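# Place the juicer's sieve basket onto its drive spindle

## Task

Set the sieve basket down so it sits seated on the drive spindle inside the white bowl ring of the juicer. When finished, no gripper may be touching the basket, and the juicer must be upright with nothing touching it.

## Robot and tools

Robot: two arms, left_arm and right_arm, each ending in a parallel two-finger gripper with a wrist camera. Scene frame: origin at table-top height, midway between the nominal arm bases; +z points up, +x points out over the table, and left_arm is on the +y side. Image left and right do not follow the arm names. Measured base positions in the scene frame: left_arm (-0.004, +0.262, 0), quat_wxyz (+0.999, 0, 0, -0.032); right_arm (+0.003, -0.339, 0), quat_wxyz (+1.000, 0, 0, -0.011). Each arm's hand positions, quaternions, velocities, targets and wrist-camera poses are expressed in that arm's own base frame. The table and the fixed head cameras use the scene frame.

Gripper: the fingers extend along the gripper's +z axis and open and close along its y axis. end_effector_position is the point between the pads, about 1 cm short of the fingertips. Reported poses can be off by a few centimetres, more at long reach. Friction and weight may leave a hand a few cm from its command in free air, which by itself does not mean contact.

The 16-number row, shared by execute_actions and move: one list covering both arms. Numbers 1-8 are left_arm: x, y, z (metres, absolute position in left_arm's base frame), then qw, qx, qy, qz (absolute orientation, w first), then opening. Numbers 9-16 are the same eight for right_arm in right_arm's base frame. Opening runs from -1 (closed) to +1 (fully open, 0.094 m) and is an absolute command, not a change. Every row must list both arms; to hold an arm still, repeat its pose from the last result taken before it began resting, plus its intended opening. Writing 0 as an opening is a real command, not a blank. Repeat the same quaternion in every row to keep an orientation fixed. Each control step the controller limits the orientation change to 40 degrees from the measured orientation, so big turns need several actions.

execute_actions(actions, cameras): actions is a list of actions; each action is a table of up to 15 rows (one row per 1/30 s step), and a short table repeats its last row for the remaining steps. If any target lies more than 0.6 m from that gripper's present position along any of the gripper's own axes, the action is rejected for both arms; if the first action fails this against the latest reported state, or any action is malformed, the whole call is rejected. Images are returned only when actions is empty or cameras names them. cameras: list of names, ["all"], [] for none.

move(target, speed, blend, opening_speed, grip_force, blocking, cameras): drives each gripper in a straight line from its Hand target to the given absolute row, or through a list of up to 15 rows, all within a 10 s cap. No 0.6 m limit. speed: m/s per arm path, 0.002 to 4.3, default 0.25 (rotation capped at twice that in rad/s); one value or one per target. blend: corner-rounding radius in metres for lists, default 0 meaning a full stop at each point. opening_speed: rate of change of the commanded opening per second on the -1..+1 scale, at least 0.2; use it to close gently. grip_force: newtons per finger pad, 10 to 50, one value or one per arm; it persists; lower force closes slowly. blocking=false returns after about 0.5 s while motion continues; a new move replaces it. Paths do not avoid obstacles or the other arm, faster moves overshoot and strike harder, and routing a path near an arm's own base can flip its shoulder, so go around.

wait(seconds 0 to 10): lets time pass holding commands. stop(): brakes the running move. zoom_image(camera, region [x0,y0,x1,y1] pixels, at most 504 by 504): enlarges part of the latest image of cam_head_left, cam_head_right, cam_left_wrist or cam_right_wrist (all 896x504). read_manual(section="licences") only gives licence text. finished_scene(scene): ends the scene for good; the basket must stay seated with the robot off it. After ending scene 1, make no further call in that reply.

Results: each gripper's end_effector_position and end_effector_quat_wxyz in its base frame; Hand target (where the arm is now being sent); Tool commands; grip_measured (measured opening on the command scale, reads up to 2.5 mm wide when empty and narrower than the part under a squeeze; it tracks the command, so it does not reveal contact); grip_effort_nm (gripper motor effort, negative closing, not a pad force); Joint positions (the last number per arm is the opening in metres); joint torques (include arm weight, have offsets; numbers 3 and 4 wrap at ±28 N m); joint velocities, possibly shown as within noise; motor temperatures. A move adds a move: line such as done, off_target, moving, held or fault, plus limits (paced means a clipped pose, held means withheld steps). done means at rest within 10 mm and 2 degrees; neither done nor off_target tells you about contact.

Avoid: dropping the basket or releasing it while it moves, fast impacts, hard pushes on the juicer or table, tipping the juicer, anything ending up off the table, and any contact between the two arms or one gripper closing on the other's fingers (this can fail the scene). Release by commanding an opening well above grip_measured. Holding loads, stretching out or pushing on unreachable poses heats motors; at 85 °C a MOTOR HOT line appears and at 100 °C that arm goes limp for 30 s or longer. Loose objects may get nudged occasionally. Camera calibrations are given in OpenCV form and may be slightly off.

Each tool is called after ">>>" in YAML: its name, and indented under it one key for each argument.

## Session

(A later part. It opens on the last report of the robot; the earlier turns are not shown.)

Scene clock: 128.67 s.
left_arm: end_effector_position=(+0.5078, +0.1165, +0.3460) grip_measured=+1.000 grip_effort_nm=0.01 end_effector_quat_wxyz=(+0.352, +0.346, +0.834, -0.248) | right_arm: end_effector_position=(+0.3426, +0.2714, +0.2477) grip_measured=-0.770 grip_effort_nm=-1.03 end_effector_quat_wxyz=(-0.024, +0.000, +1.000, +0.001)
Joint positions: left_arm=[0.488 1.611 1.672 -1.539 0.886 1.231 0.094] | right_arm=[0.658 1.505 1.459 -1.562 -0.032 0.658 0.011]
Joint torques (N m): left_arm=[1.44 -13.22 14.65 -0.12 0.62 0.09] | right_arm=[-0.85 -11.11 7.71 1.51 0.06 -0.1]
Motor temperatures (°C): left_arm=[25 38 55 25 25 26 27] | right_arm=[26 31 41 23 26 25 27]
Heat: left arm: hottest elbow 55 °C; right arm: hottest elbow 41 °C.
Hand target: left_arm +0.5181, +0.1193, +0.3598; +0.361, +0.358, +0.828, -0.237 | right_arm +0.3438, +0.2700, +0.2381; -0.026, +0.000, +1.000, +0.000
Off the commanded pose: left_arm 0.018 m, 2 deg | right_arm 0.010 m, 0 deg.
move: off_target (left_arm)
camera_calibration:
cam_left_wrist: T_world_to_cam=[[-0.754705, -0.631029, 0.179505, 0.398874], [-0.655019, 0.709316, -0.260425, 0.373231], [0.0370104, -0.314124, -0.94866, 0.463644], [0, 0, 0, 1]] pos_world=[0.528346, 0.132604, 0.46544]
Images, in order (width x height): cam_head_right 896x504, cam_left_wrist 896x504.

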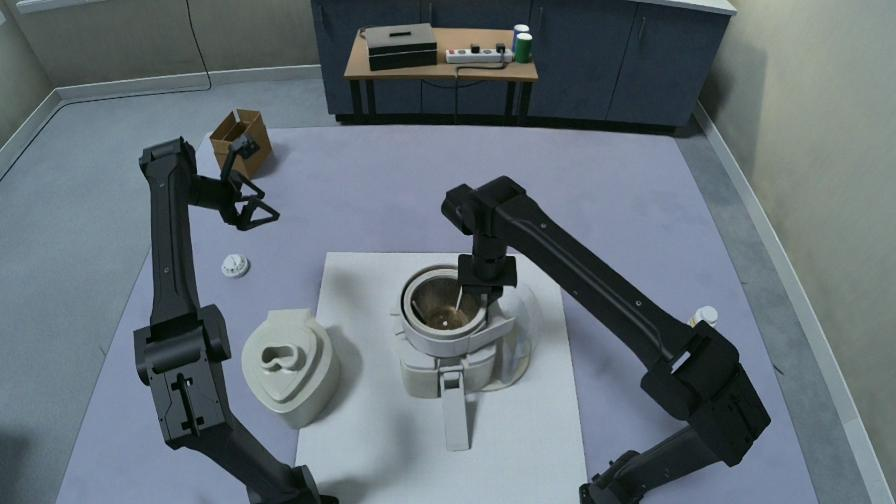

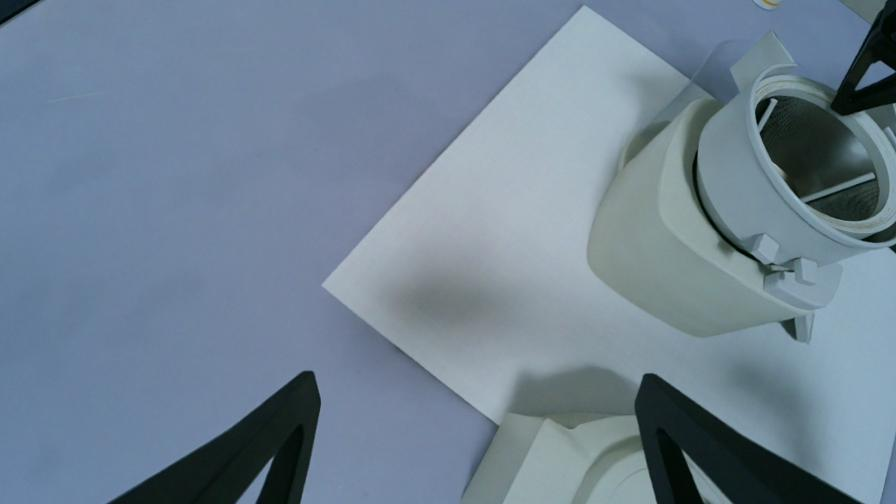

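>>> move:
  target:
    - [0.519,0.1196,0.36,0.361,0.358,0.828,-0.237,1,0.347,0.270,0.247,-0.0262,0,0.9997,0,-1]
    - [0.519,0.1196,0.36,0.361,0.358,0.828,-0.237,1,0.347,0.270,0.222,-0.0262,0,0.9997,0,-1]
  speed: 0.06
  blend: 0.003
  cameras: ["cam_head_right","cam_left_wrist"]

>>> zoom_image:
  camera: "cam_head_right"
  region: [385, 240, 505, 370]

>>> zoom_image:
  camera: "cam_left_wrist"
  region: [656, 0, 896, 280]

Scene clock: 140.63 s.
left_arm: end_effector_position=(+0.5078, +0.1165, +0.3460) grip_measured=+1.000 grip_effort_nm=0.01 end_effector_quat_wxyz=(+0.352, +0.346, +0.834, -0.248) | right_arm: end_effector_position=(+0.3432, +0.2734, +0.2437) grip_measured=-0.770 grip_effort_nm=-1.03 end_effector_quat_wxyz=(-0.017, -0.003, +1.000, +0.012)
Joint positions: left_arm=[0.488 1.611 1.672 -1.539 0.886 1.231 0.094] | right_arm=[0.658 1.494 1.437 -1.526 -0.039 0.651 0.011]
Joint torques (N m): left_arm=[1.55 -13.98 14.57 0.21 0.63 0.08] | right_arm=[-1.2 -9.11 6.87 1.69 0.35 -0.07]
Motor temperatures (°C): left_arm=[25 38 55 25 25 26 27] | right_arm=[26 32 40 23 26 25 27]
Heat: left arm: hottest elbow 55 °C; right arm: hottest elbow 40 °C.
Hand target: left_arm +0.5181, +0.1193, +0.3598; +0.361, +0.358, +0.828, -0.237 | right_arm +0.3462, +0.2697, +0.2224; -0.026, +0.000, +1.000, +0.000
Off the commanded pose: left_arm 0.018 m, 2 deg | right_arm 0.022 m, 2 deg.
move: off_target (left_arm, right_arm)
camera_calibration:
cam_left_wrist: T_world_to_cam=[[-0.754705, -0.631029, 0.179505, 0.398874], [-0.655019, 0.709316, -0.260425, 0.373231], [0.0370104, -0.314124, -0.94866, 0.463644], [0, 0, 0, 1]] pos_world=[0.528346, 0.132604, 0.46544]
Images, in order (width x height): cam_head_right 896x504, cam_left_wrist 896x504.

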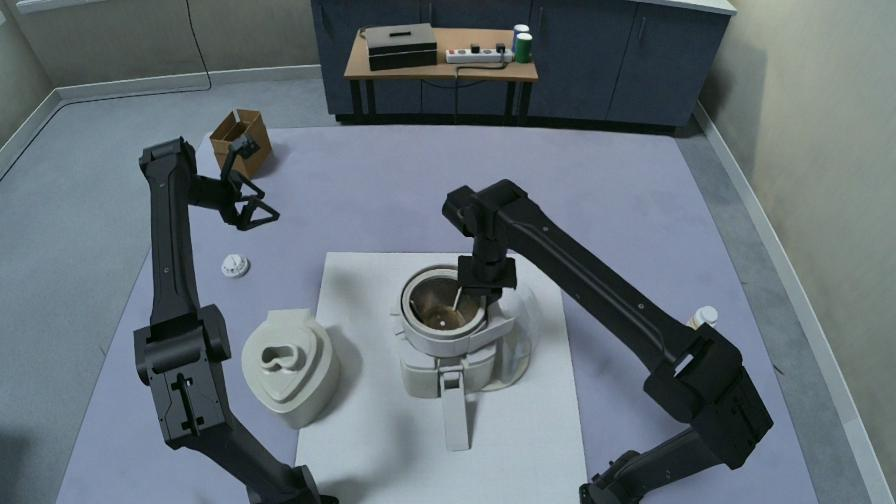

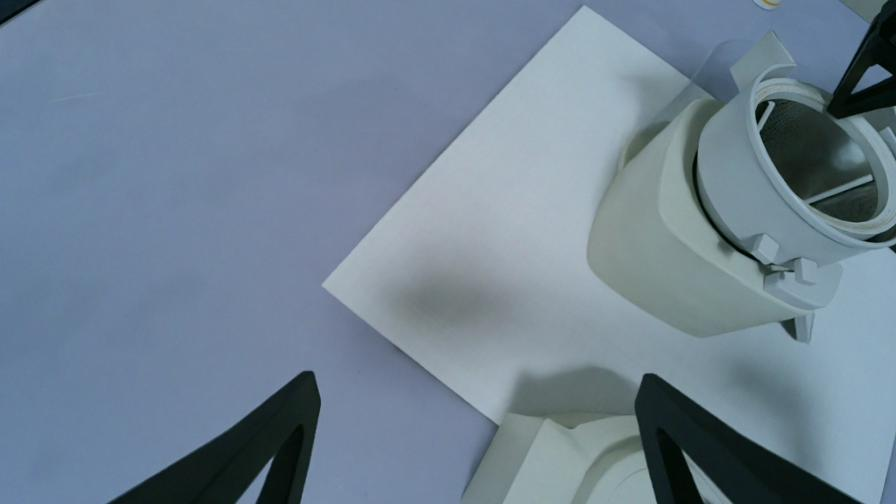

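Scaled by 3.877 from the camera's 896x504 image, which has a finer 1280x720 frame.

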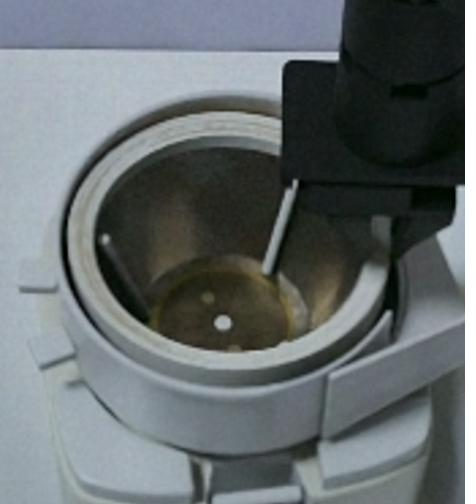

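Scaled by 1.800 from the camera's 896x504 image, which has a finer 1280x720 frame.

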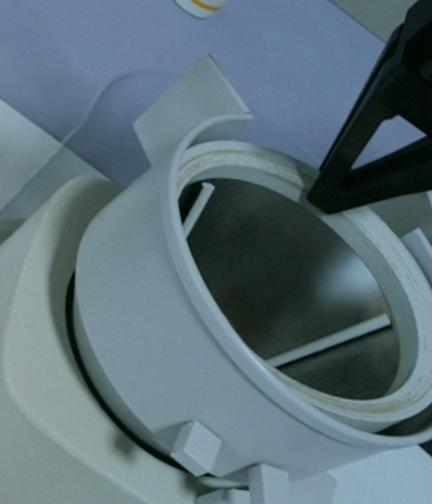

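>>> move:
  target:
    - [0.519,0.1196,0.36,0.361,0.358,0.828,-0.237,1,0.346,0.269,0.25,-0.0262,0,0.9997,0,-1]
    - [0.519,0.1196,0.36,0.361,0.358,0.828,-0.237,1,0.346,0.269,0.235,-0.0262,0,0.9997,0,-1]
    - [0.519,0.1196,0.36,0.361,0.358,0.828,-0.237,1,0.364,0.271,0.234,-0.0262,-0.1305,0.991,0,-1]
  speed: 0.07
  blend: 0.003
  cameras: ["cam_head_right"]

>>> zoom_image:
  camera: "cam_head_right"
  region: [385, 240, 505, 370]

Scene clock: 165.87 s.
left_arm: end_effector_position=(+0.5078, +0.1165, +0.3460) grip_measured=+1.000 grip_effort_nm=0.01 end_effector_quat_wxyz=(+0.352, +0.346, +0.834, -0.248) | right_arm: end_effector_position=(+0.3527, +0.2682, +0.2416) grip_measured=-0.770 grip_effort_nm=-1.03 end_effector_quat_wxyz=(-0.019, -0.124, +0.992, +0.008)
Joint positions: left_arm=[0.488 1.611 1.672 -1.539 0.886 1.231 0.094] | right_arm=[0.639 1.514 1.453 -1.535 -0.032 0.389 0.011]
Joint torques (N m): left_arm=[1.67 -14.04 14.68 0.32 0.64 0.07] | right_arm=[-1.2 -8.29 11.51 0.36 0.31 -0.28]
Motor temperatures (°C): left_arm=[25 38 57 25 25 26 27] | right_arm=[25 31 39 23 26 25 27]
Heat: left arm: hottest elbow 57 °C; right arm: hottest elbow 39 °C.
Hand target: left_arm +0.5181, +0.1193, +0.3598; +0.361, +0.358, +0.828, -0.237 | right_arm +0.3637, +0.2707, +0.2339; -0.026, -0.130, +0.991, +0.000
Off the commanded pose: left_arm 0.018 m, 2 deg | right_arm 0.014 m, 1 deg.
move: off_target (left_arm, right_arm)
Images, in order (width x height): cam_head_right 896x504.

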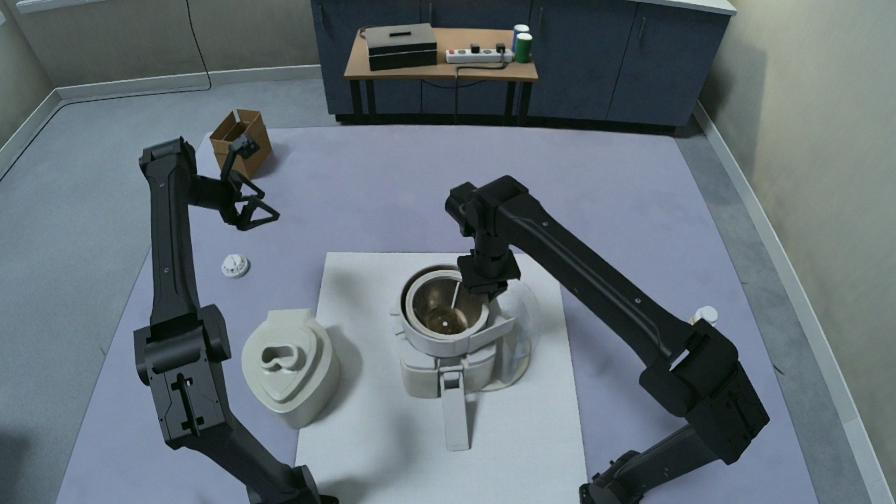

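Scaled by 3.877 from the camera's 896x504 image, which has a finer 1280x720 frame.

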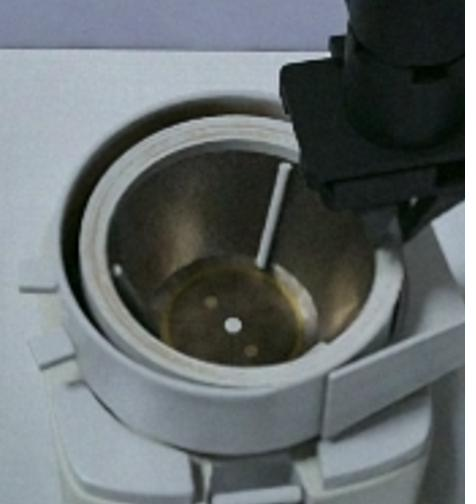

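>>> move:
  target:
    - [0.519,0.1196,0.36,0.361,0.358,0.828,-0.237,1,0.372,0.274,0.250,-0.0262,-0.1305,0.991,0,-1]
    - [0.519,0.1196,0.36,0.361,0.358,0.828,-0.237,1,0.370,0.274,0.228,-0.0262,-0.1305,0.991,0,-1]
  speed: 0.07
  blend: 0.003
  cameras: ["cam_head_right"]

>>> zoom_image:
  camera: "cam_head_right"
  region: [385, 240, 505, 370]

Scene clock: 172.50 s.
left_arm: end_effector_position=(+0.5078, +0.1165, +0.3460) grip_measured=+1.000 grip_effort_nm=0.01 end_effector_quat_wxyz=(+0.352, +0.346, +0.834, -0.248) | right_arm: end_effector_position=(+0.3590, +0.2724, +0.2431) grip_measured=-0.770 grip_effort_nm=-1.03 end_effector_quat_wxyz=(-0.023, -0.133, +0.991, +0.006)
Joint positions: left_arm=[0.488 1.611 1.672 -1.539 0.886 1.231 0.094] | right_arm=[0.638 1.539 1.486 -1.551 -0.032 0.369 0.011]
Joint torques (N m): left_arm=[2.08 -13.8 14.49 0.02 0.64 0.03] | right_arm=[-1.26 -9 9.37 1.61 0.28 -0.09]
Motor temperatures (°C): left_arm=[25 38 57 25 25 26 27] | right_arm=[25 31 40 23 26 25 27]
Heat: left arm: hottest elbow 57 °C; right arm: hottest elbow 40 °C.
Hand target: left_arm +0.5181, +0.1193, +0.3598; +0.361, +0.358, +0.828, -0.237 | right_arm +0.3694, +0.2736, +0.2282; -0.026, -0.131, +0.991, +0.000
Off the commanded pose: left_arm 0.018 m, 2 deg | right_arm 0.019 m, 1 deg.
move: off_target (left_arm, right_arm)
Images, in order (width x height): cam_head_right 896x504.

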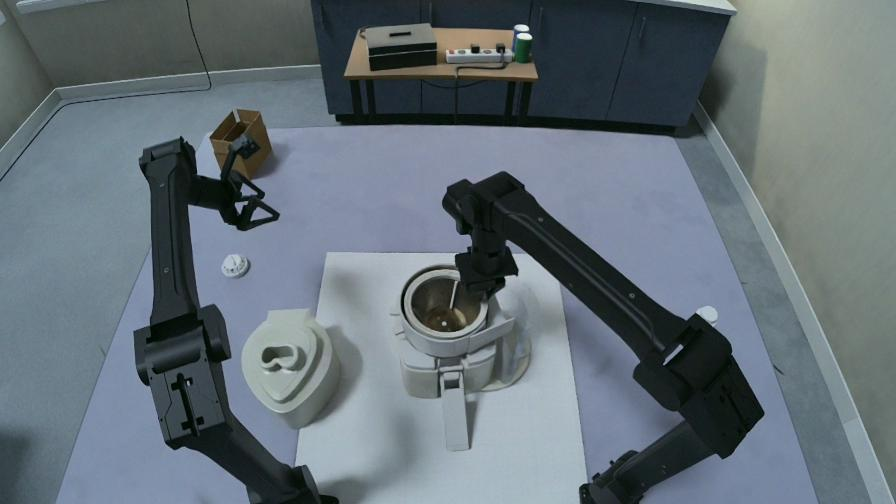

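Scaled by 3.877 from the camera's 896x504 image, which has a finer 1280x720 frame.

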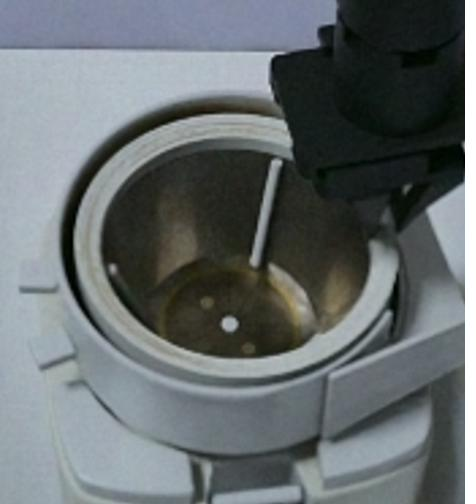

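>>> move:
  target:
    - [0.519,0.1196,0.36,0.361,0.358,0.828,-0.237,1,0.348,0.270,0.230,-0.0262,0,0.9997,0,-1]
    - [0.519,0.1196,0.36,0.361,0.358,0.828,-0.237,1,0.322,0.273,0.230,-0.0262,0.1736,0.9845,0,-1]
  speed: 0.05
  blend: 0.004
  cameras: ["cam_head_right"]

>>> zoom_image:
  camera: "cam_head_right"
  region: [385, 240, 505, 370]

Scene clock: 186.77 s.
left_arm: end_effector_position=(+0.5078, +0.1165, +0.3460) grip_measured=+1.000 grip_effort_nm=0.01 end_effector_quat_wxyz=(+0.352, +0.346, +0.834, -0.248) | right_arm: end_effector_position=(+0.3222, +0.2739, +0.2422) grip_measured=-0.770 grip_effort_nm=-1.03 end_effector_quat_wxyz=(-0.025, +0.160, +0.987, +0.008)
Joint positions: left_arm=[0.488 1.611 1.672 -1.539 0.886 1.231 0.094] | right_arm=[0.685 1.459 1.394 -1.528 -0.049 1.007 0.011]
Joint torques (N m): left_arm=[1.79 -14.8 14.68 0.34 0.64 0.1] | right_arm=[-0.67 -9.88 7.46 1.33 0.42 0.24]
Motor temperatures (°C): left_arm=[25 38 57 25 25 26 27] | right_arm=[25 32 41 23 26 25 28]
Heat: left arm: hottest elbow 57 °C; right arm: hottest elbow 41 °C.
Hand target: left_arm +0.5181, +0.1193, +0.3598; +0.361, +0.358, +0.828, -0.237 | right_arm +0.3219, +0.2729, +0.2303; -0.026, +0.173, +0.985, +0.000
Off the commanded pose: left_arm 0.018 m, 2 deg | right_arm 0.012 m, 2 deg.
move: off_target (left_arm, right_arm)
Images, in order (width x height): cam_head_right 896x504.

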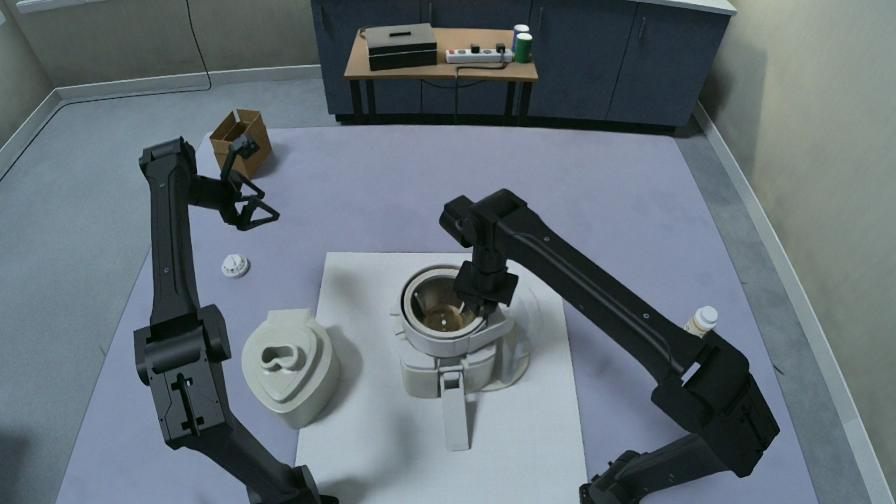

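Scaled by 3.877 from the camera's 896x504 image, which has a finer 1280x720 frame.

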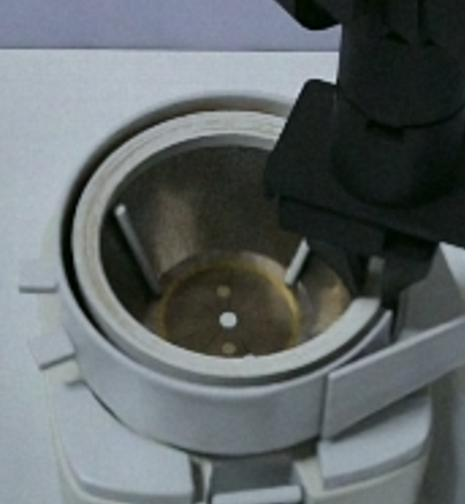

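>>> move:
  target:
    - [0.519,0.1196,0.36,0.361,0.358,0.828,-0.237,1,0.314,0.277,0.226,-0.0262,0.225,0.974,0,-1]
    - [0.519,0.1196,0.36,0.361,0.358,0.828,-0.237,1,0.309,0.2785,0.222,-0.0262,0.2588,0.9656,0,-1]
  speed: 0.05
  blend: 0.004
  cameras: ["cam_head_right"]

>>> zoom_image:
  camera: "cam_head_right"
  region: [385, 240, 505, 370]

Scene clock: 199.27 s.
left_arm: end_effector_position=(+0.5078, +0.1165, +0.3460) grip_measured=+1.000 grip_effort_nm=0.01 end_effector_quat_wxyz=(+0.352, +0.346, +0.834, -0.248) | right_arm: end_effector_position=(+0.3108, +0.2792, +0.2411) grip_measured=-0.770 grip_effort_nm=-1.03 end_effector_quat_wxyz=(-0.021, +0.245, +0.969, +0.015)
Joint positions: left_arm=[0.488 1.611 1.672 -1.539 0.886 1.231 0.094] | right_arm=[0.711 1.432 1.364 -1.503 -0.052 1.207 0.011]
Joint torques (N m): left_arm=[1.32 -13.86 14.84 0.32 0.64 0.04] | right_arm=[0.09 -8.82 6.74 1.59 0.42 0.23]
Motor temperatures (°C): left_arm=[25 38 58 25 25 26 27] | right_arm=[25 32 40 23 26 25 28]
Heat: left arm: hottest elbow 58 °C; right arm: hottest elbow 40 °C.
Hand target: left_arm +0.5181, +0.1193, +0.3598; +0.361, +0.358, +0.828, -0.237 | right_arm +0.3086, +0.2782, +0.2225; -0.026, +0.258, +0.966, +0.000
Off the commanded pose: left_arm 0.018 m, 2 deg | right_arm 0.019 m, 2 deg.
move: off_target (left_arm, right_arm)
Images, in order (width x height): cam_head_right 896x504.

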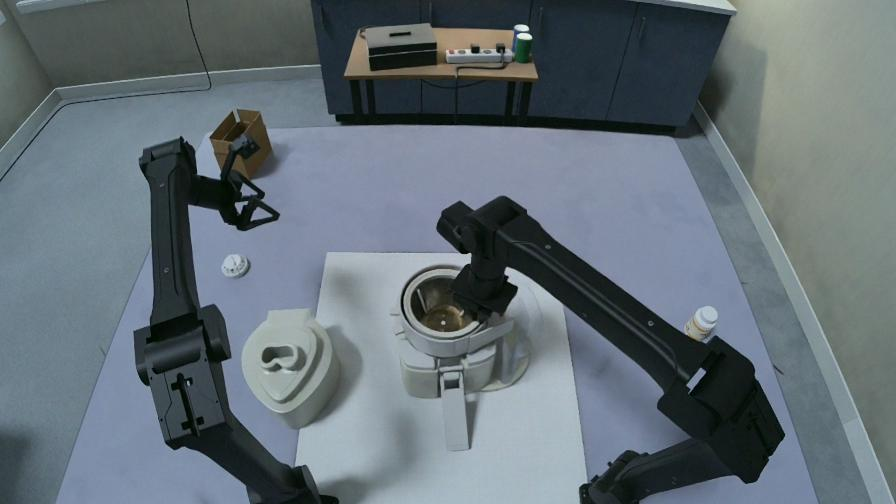

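Scaled by 3.877 from the camera's 896x504 image, which has a finer 1280x720 frame.

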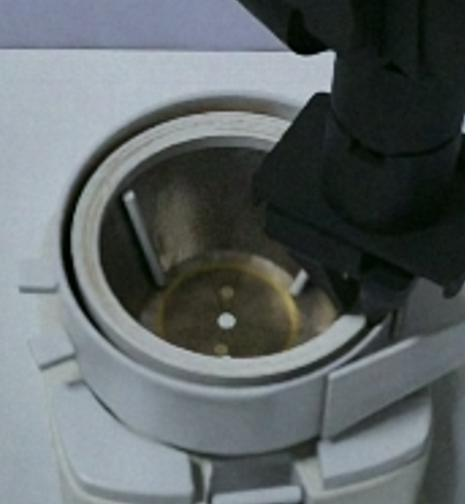

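>>> move:
  target:
    - [0.519,0.1196,0.36,0.361,0.358,0.828,-0.237,1,0.3155,0.277,0.226,-0.0262,0.242,0.970,0,-1]
    - [0.519,0.1196,0.36,0.361,0.358,0.828,-0.237,1,0.332,0.271,0.226,-0.0262,0.122,0.992,0,-1]
    - [0.519,0.1196,0.36,0.361,0.358,0.828,-0.237,1,0.349,0.2687,0.226,-0.0262,0,0.9997,0,-1]
    - [0.519,0.1196,0.36,0.361,0.358,0.828,-0.237,1,0.367,0.271,0.226,-0.0262,-0.122,0.992,0,-1]
    - [0.519,0.1196,0.36,0.361,0.358,0.828,-0.237,1,0.379,0.275,0.226,-0.0262,-0.208,0.978,0,-1]
  speed: 0.05
  blend: 0.004
  cameras: ["cam_head_right","cam_left_wrist"]

>>> zoom_image:
  camera: "cam_head_right"
  region: [385, 240, 505, 370]

>>> zoom_image:
  camera: "cam_left_wrist"
  region: [656, 0, 896, 280]

Scene clock: 223.80 s.
left_arm: end_effector_position=(+0.5078, +0.1165, +0.3460) grip_measured=+1.000 grip_effort_nm=0.01 end_effector_quat_wxyz=(+0.352, +0.346, +0.834, -0.248) | right_arm: end_effector_position=(+0.3687, +0.2737, +0.2304) grip_measured=-0.771 grip_effort_nm=-1.03 end_effector_quat_wxyz=(-0.017, -0.202, +0.979, +0.007)
Joint positions: left_arm=[0.488 1.611 1.672 -1.539 0.886 1.231 0.094] | right_arm=[0.63 1.558 1.474 -1.512 -0.026 0.222 0.011]
Joint torques (N m): left_arm=[1.73 -14.15 14.69 0.21 0.67 0.08] | right_arm=[-1.55 -8.94 12.1 -0.08 0.2 -0.26]
Motor temperatures (°C): left_arm=[25 38 58 25 25 26 27] | right_arm=[25 31 40 23 26 25 28]
Heat: left arm: hottest elbow 58 °C; right arm: hottest elbow 40 °C.
Hand target: left_arm +0.5181, +0.1193, +0.3598; +0.361, +0.358, +0.828, -0.237 | right_arm +0.3788, +0.2749, +0.2259; -0.026, -0.208, +0.978, +0.000
Off the commanded pose: left_arm 0.018 m, 2 deg | right_arm 0.011 m, 1 deg.
move: off_target (left_arm, right_arm)
camera_calibration:
cam_left_wrist: T_world_to_cam=[[-0.754705, -0.631029, 0.179505, 0.398874], [-0.655019, 0.709316, -0.260425, 0.373231], [0.0370104, -0.314124, -0.94866, 0.463644], [0, 0, 0, 1]] pos_world=[0.528346, 0.132604, 0.46544]
Images, in order (width x height): cam_head_right 896x504, cam_left_wrist 896x504.

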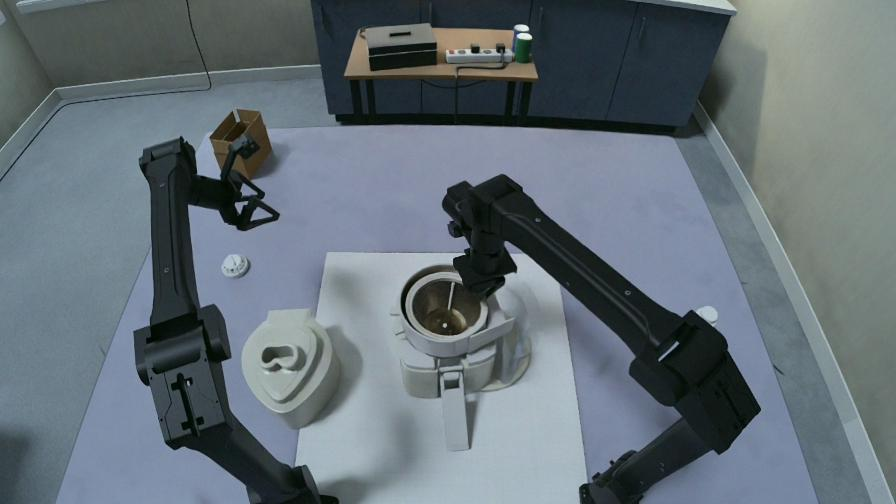

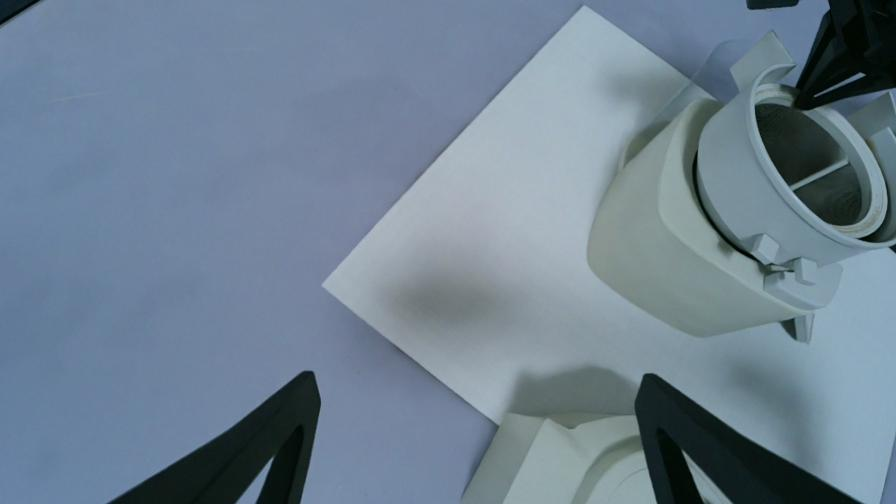

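Scaled by 3.877 from the camera's 896x504 image, which has a finer 1280x720 frame.

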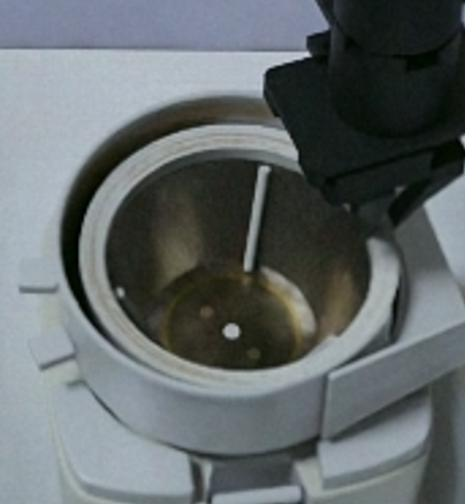

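Scaled by 1.800 from the camera's 896x504 image, which has a finer 1280x720 frame.

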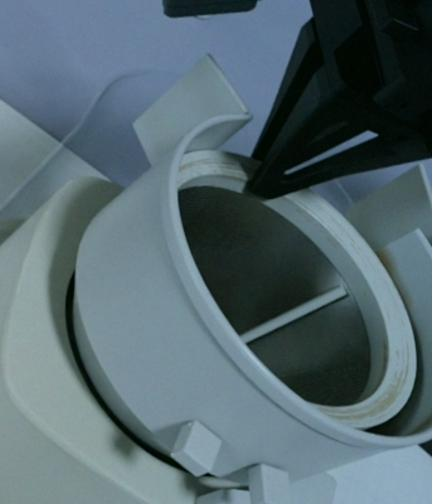

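>>> move:
  target: [0.519,0.1196,0.36,0.361,0.358,0.828,-0.237,1,0.374,0.273,0.198,-0.0262,-0.195,0.98,0,-1]
  speed: 0.06
  cameras: ["cam_head_right","cam_left_wrist"]

>>> zoom_image:
  camera: "cam_head_right"
  region: [385, 240, 505, 370]

>>> zoom_image:
  camera: "cam_left_wrist"
  region: [656, 0, 896, 280]

Scene clock: 229.43 s.
left_arm: end_effector_position=(+0.5078, +0.1165, +0.3460) grip_measured=+1.000 grip_effort_nm=0.01 end_effector_quat_wxyz=(+0.352, +0.346, +0.834, -0.248) | right_arm: end_effector_position=(+0.3704, +0.2748, +0.2293) grip_measured=-0.771 grip_effort_nm=-1.03 end_effector_quat_wxyz=(-0.008, -0.203, +0.979, +0.010)
Joint positions: left_arm=[0.488 1.611 1.672 -1.539 0.886 1.231 0.094] | right_arm=[0.63 1.551 1.464 -1.49 -0.025 0.221 0.011]
Joint torques (N m): left_arm=[1.26 -14.27 14.67 0.31 0.6 0.08] | right_arm=[-0.79 -8.64 6.35 2 0.11 0.03]
Motor temperatures (°C): left_arm=[25 38 59 25 25 26 27] | right_arm=[25 31 41 23 26 25 28]
Heat: left arm: hottest elbow 59 °C; right arm: hottest elbow 41 °C.
Hand target: left_arm +0.5181, +0.1193, +0.3598; +0.361, +0.358, +0.828, -0.237 | right_arm +0.3727, +0.2723, +0.1990; -0.026, -0.195, +0.980, +0.000
Off the commanded pose: left_arm 0.018 m, 2 deg | right_arm 0.032 m, 3 deg.
move: off_target (left_arm, right_arm)
camera_calibration:
cam_left_wrist: T_world_to_cam=[[-0.754705, -0.631029, 0.179505, 0.398874], [-0.655019, 0.709316, -0.260425, 0.373231], [0.0370104, -0.314124, -0.94866, 0.463644], [0, 0, 0, 1]] pos_world=[0.528346, 0.132604, 0.46544]
Images, in order (width x height): cam_head_right 896x504, cam_left_wrist 896x504.

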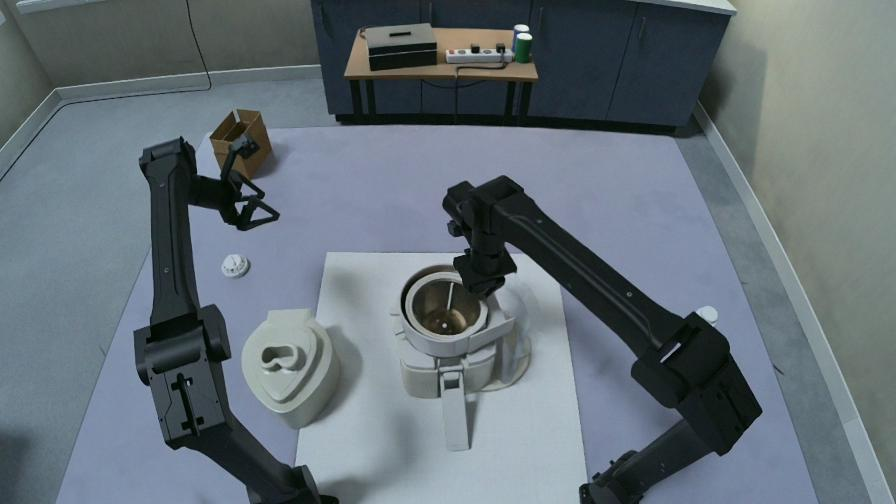

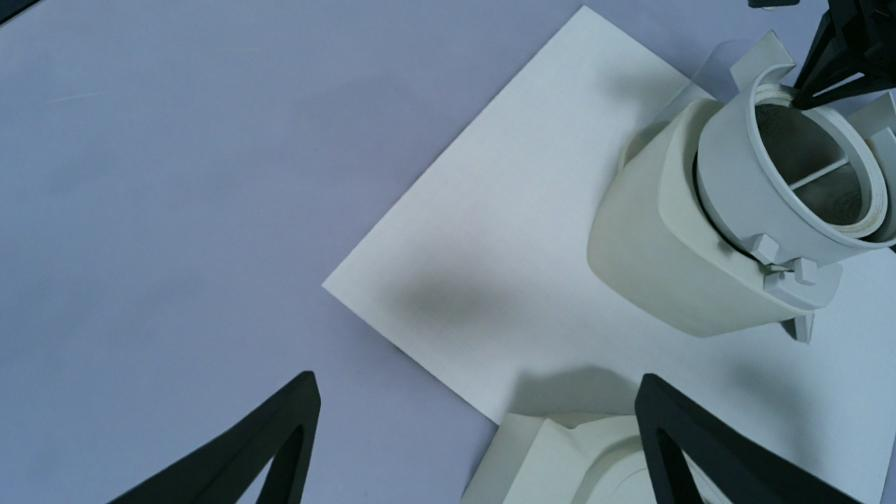

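Scaled by 3.877 from the camera's 896x504 image, which has a finer 1280x720 frame.

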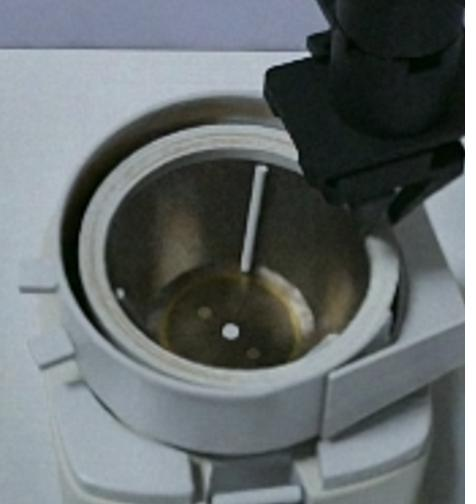

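Scaled by 1.800 from the camera's 896x504 image, which has a finer 1280x720 frame.

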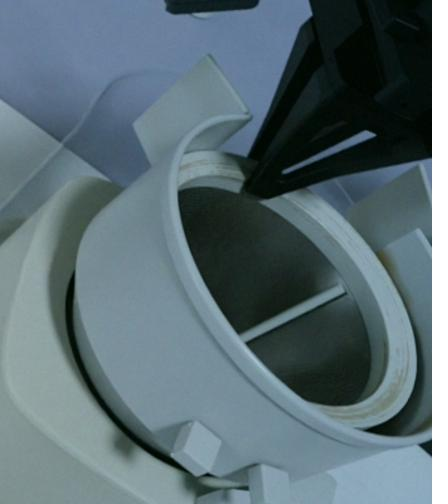

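>>> move:
  target:
    - [0.519,0.1196,0.36,0.361,0.358,0.828,-0.237,1,0.384,0.279,0.212,-0.0262,-0.276,0.961,0,-1]
  speed: 0.06

>>> move:
  target:
    - [0.519,0.1196,0.36,0.361,0.358,0.828,-0.237,1,0.362,0.271,0.212,-0.0262,-0.122,0.992,0,-1]
  speed: 0.06
  cameras: ["cam_head_right"]

>>> zoom_image:
  camera: "cam_head_right"
  region: [385, 240, 505, 370]

Scene clock: 238.83 s.
left_arm: end_effector_position=(+0.5078, +0.1165, +0.3460) grip_measured=+1.000 grip_effort_nm=0.01 end_effector_quat_wxyz=(+0.352, +0.346, +0.834, -0.248) | right_arm: end_effector_position=(+0.3764, +0.2764, +0.2291) grip_measured=-0.771 grip_effort_nm=-1.03 end_effector_quat_wxyz=(-0.005, -0.267, +0.964, +0.010)
Joint positions: left_arm=[0.488 1.611 1.672 -1.539 0.886 1.231 0.094] | right_arm=[0.626 1.564 1.478 -1.488 -0.023 0.085 0.011]
Joint torques (N m): left_arm=[1.2 -13.86 14.76 0.18 0.65 0.05] | right_arm=[-1.14 -7.82 10.82 0.32 0.19 -0.3]
Motor temperatures (°C): left_arm=[25 38 59 25 25 26 27] | right_arm=[25 31 41 23 26 25 28]
Heat: left arm: hottest elbow 59 °C; right arm: hottest elbow 41 °C.
Hand target: left_arm +0.5181, +0.1193, +0.3598; +0.361, +0.358, +0.828, -0.237 | right_arm +0.3834, +0.2785, +0.2120; -0.026, -0.276, +0.961, +0.000
Off the commanded pose: left_arm 0.018 m, 2 deg | right_arm 0.019 m, 3 deg.
move: off_target (left_arm, right_arm)

Scene clock: 242.07 s.
left_arm: end_effector_position=(+0.5078, +0.1165, +0.3460) grip_measured=+1.000 grip_effort_nm=0.01 end_effector_quat_wxyz=(+0.352, +0.346, +0.834, -0.248) | right_arm: end_effector_position=(+0.3639, +0.2703, +0.2299) grip_measured=-0.771 grip_effort_nm=-1.03 end_effector_quat_wxyz=(-0.015, -0.138, +0.990, +0.010)
Joint positions: left_arm=[0.488 1.611 1.672 -1.539 0.886 1.231 0.094] | right_arm=[0.628 1.537 1.449 -1.5 -0.031 0.351 0.011]
Joint torques (N m): left_arm=[1.85 -14.39 14.72 0.1 0.63 0.14] | right_arm=[-0.09 -10.46 7.3 1.16 0.28 0.3]
Motor temperatures (°C): left_arm=[25 38 59 25 25 26 27] | right_arm=[25 31 41 23 26 25 28]
Heat: left arm: hottest elbow 59 °C; right arm: hottest elbow 41 °C.
Hand target: left_arm +0.5181, +0.1193, +0.3598; +0.361, +0.358, +0.828, -0.237 | right_arm +0.3616, +0.2707, +0.2124; -0.026, -0.122, +0.992, +0.000
Off the commanded pose: left_arm 0.018 m, 2 deg | right_arm 0.018 m, 3 deg.
move: off_target (left_arm, right_arm)
Images, in order (width x height): cam_head_right 896x504.

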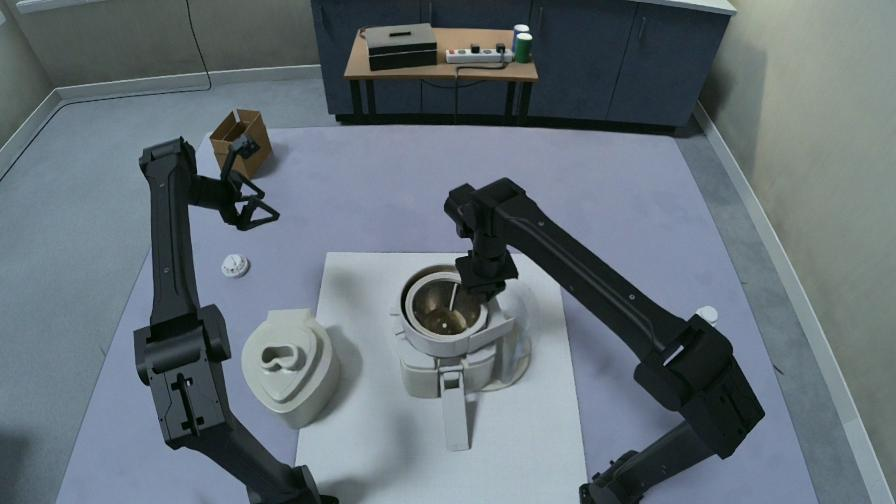

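Scaled by 3.877 from the camera's 896x504 image, which has a finer 1280x720 frame.

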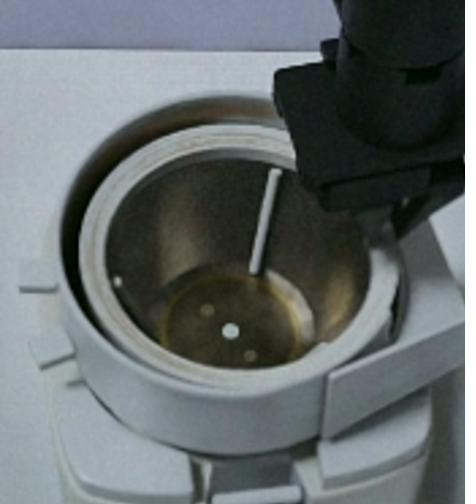

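>>> move:
  target:
    - [0.519,0.1196,0.36,0.361,0.358,0.828,-0.237,1,0.346,0.2677,0.214,-0.0262,0,0.9997,0,-1]
    - [0.519,0.1196,0.36,0.361,0.358,0.828,-0.237,1,0.329,0.270,0.214,-0.0262,0.122,0.992,0,-1]
    - [0.519,0.1196,0.36,0.361,0.358,0.828,-0.237,1,0.3125,0.276,0.214,-0.0262,0.242,0.970,0,-1]
  speed: 0.05
  blend: 0.004
  cameras: ["cam_head_right"]

>>> zoom_image:
  camera: "cam_head_right"
  region: [385, 240, 505, 370]

Scene clock: 260.10 s.
left_arm: end_effector_position=(+0.5078, +0.1165, +0.3460) grip_measured=+1.000 grip_effort_nm=0.01 end_effector_quat_wxyz=(+0.352, +0.346, +0.834, -0.248) | right_arm: end_effector_position=(+0.3152, +0.2751, +0.2306) grip_measured=-0.771 grip_effort_nm=-1.03 end_effector_quat_wxyz=(-0.022, +0.214, +0.976, +0.012)
Joint positions: left_arm=[0.488 1.611 1.672 -1.539 0.886 1.231 0.094] | right_arm=[0.698 1.441 1.345 -1.483 -0.049 1.13 0.011]
Joint torques (N m): left_arm=[1.32 -13.39 14.48 0.28 0.63 0.07] | right_arm=[0.5 -8.59 6.93 1.5 0.34 0.59]
Motor temperatures (°C): left_arm=[25 38 59 25 25 26 27] | right_arm=[25 32 40 23 26 25 28]
Heat: left arm: hottest elbow 59 °C; right arm: hottest elbow 40 °C.
Hand target: left_arm +0.5181, +0.1193, +0.3598; +0.361, +0.358, +0.828, -0.237 | right_arm +0.3122, +0.2757, +0.2143; -0.027, +0.241, +0.970, +0.000
Off the commanded pose: left_arm 0.018 m, 2 deg | right_arm 0.017 m, 4 deg.
move: off_target (left_arm, right_arm)
Images, in order (width x height): cam_head_right 896x504.

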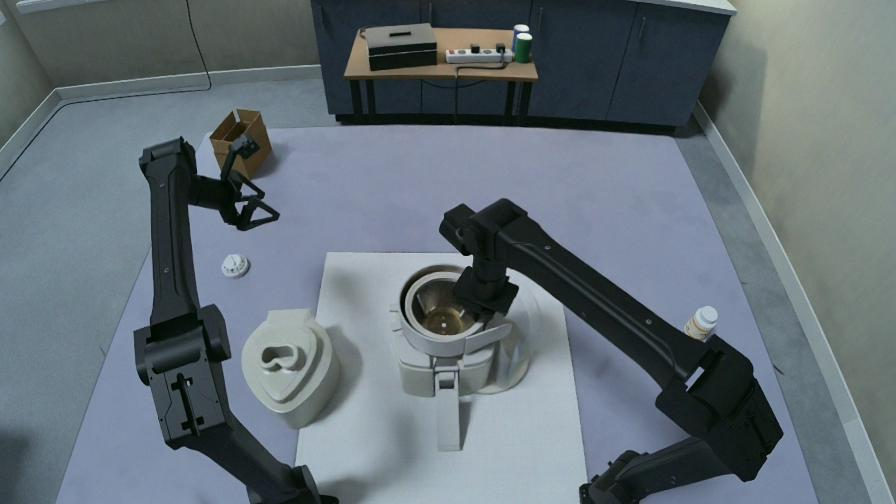

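Scaled by 3.877 from the camera's 896x504 image, which has a finer 1280x720 frame.

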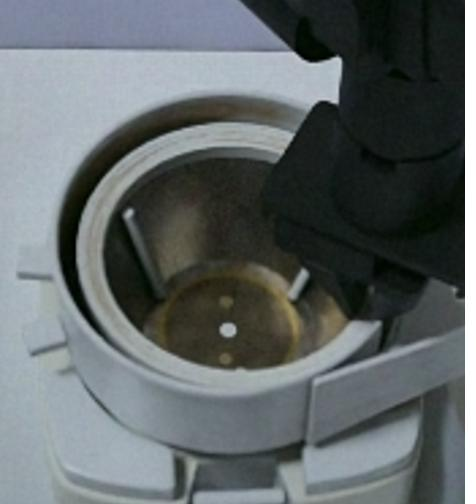

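>>> move:
  target:
    - [0.519,0.1196,0.36,0.361,0.358,0.828,-0.237,1,0.3152,0.2751,0.231,-0.022,0.214,0.9766,0.0,-1]
    - [0.519,0.1196,0.36,0.361,0.358,0.828,-0.237,1,0.3152,0.2751,0.231,-0.022,0.214,0.9766,0.0,-0.4]
    - [0.519,0.1196,0.36,0.361,0.358,0.828,-0.237,1,0.3152,0.273,0.29,0,0.214,0.977,0,-0.4]
    - [0.519,0.1196,0.36,0.361,0.358,0.828,-0.237,1,0.380,0.27,0.29,0,-0.214,0.977,0,-0.4]
  speed: 0.12
  opening_speed: 0.6
  cameras: ["cam_head_right","cam_left_wrist","cam_right_wrist"]

>>> zoom_image:
  camera: "cam_head_right"
  region: [385, 240, 505, 370]

>>> zoom_image:
  camera: "cam_left_wrist"
  region: [656, 0, 896, 280]

Scene clock: 287.17 s.
left_arm: end_effector_position=(+0.5078, +0.1165, +0.3460) grip_measured=+1.000 grip_effort_nm=0.01 end_effector_quat_wxyz=(+0.352, +0.346, +0.834, -0.248) | right_arm: end_effector_position=(+0.3639, +0.2655, +0.2688) grip_measured=-0.401 grip_effort_nm=0.08 end_effector_quat_wxyz=(-0.020, -0.214, +0.977, -0.009)
Joint positions: left_arm=[0.488 1.611 1.672 -1.539 0.886 1.231 0.094] | right_arm=[0.632 1.544 1.558 -1.63 0.001 0.2 0.028]
Joint torques (N m): left_arm=[1.03 -14.04 14.74 0.13 0.66 0.09] | right_arm=[-1.49 -10.99 15.01 0.2 0.04 -0.2]
Motor temperatures (°C): left_arm=[25 38 60 25 25 26 27] | right_arm=[25 32 42 23 26 25 28]
Heat: left arm: hottest elbow 60 °C; right arm: hottest elbow 42 °C.
Hand target: left_arm +0.5181, +0.1193, +0.3598; +0.361, +0.358, +0.828, -0.237 | right_arm +0.3789, +0.2692, +0.2899; +0.001, -0.214, +0.977, +0.000
Off the commanded pose: left_arm 0.018 m, 2 deg | right_arm 0.027 m, 3 deg.
move: off_target (left_arm, right_arm)
camera_calibration:
cam_left_wrist: T_world_to_cam=[[-0.754705, -0.631029, 0.179505, 0.398874], [-0.655019, 0.709316, -0.260425, 0.373231], [0.0370104, -0.314124, -0.94866, 0.463644], [0, 0, 0, 1]] pos_world=[0.528346, 0.132604, 0.46544]
cam_right_wrist: T_world_to_cam=[[0.413271, -0.909771, -0.0390347, 0.113054], [-0.775612, -0.37414, 0.508375, 0.294292], [-0.47711, -0.179821, -0.86025, 0.569295], [0, 0, 0, 1]] pos_world=[0.45315, 0.315331, 0.344538]
Images, in order (width x height): cam_head_right 896x504, cam_left_wrist 896x504, cam_right_wrist 896x504.

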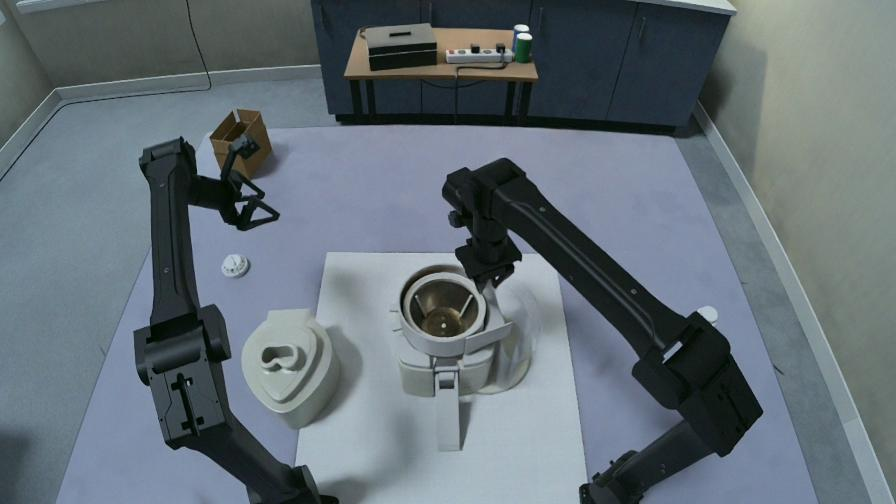

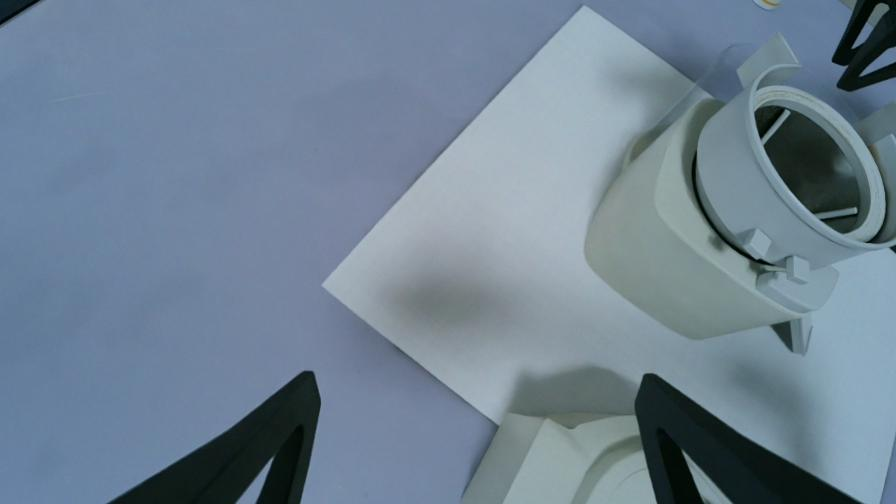

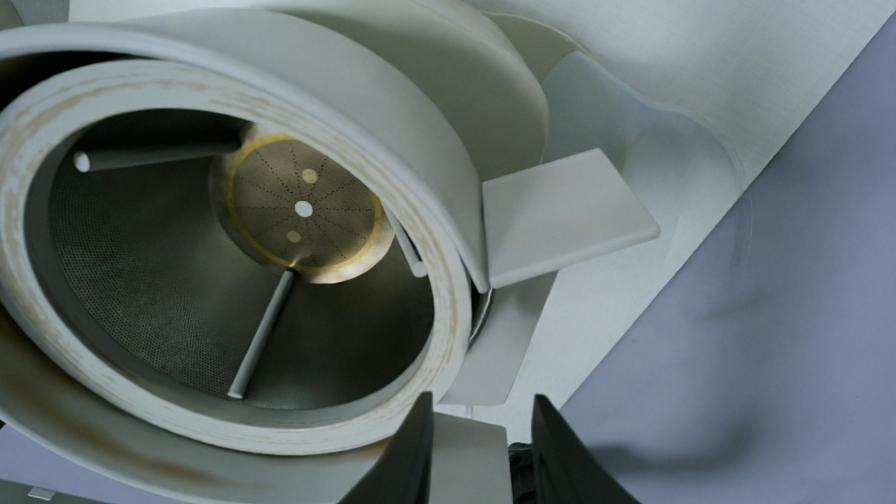

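Scaled by 3.877 from the camera's 896x504 image, which has a finer 1280x720 frame.

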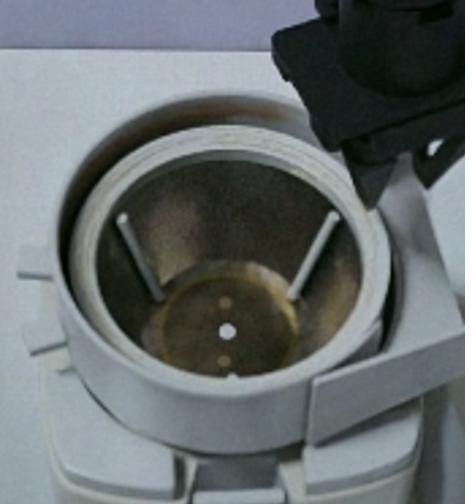

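Scaled by 1.800 from the camera's 896x504 image, which has a finer 1280x720 frame.

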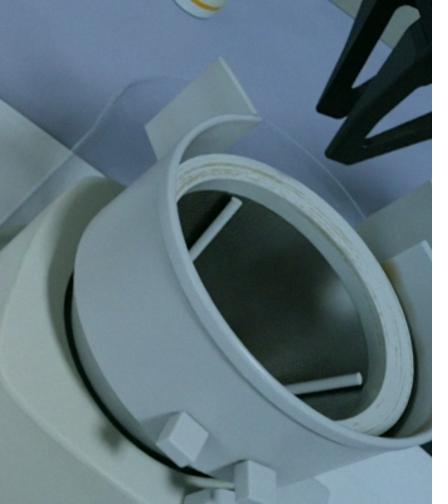

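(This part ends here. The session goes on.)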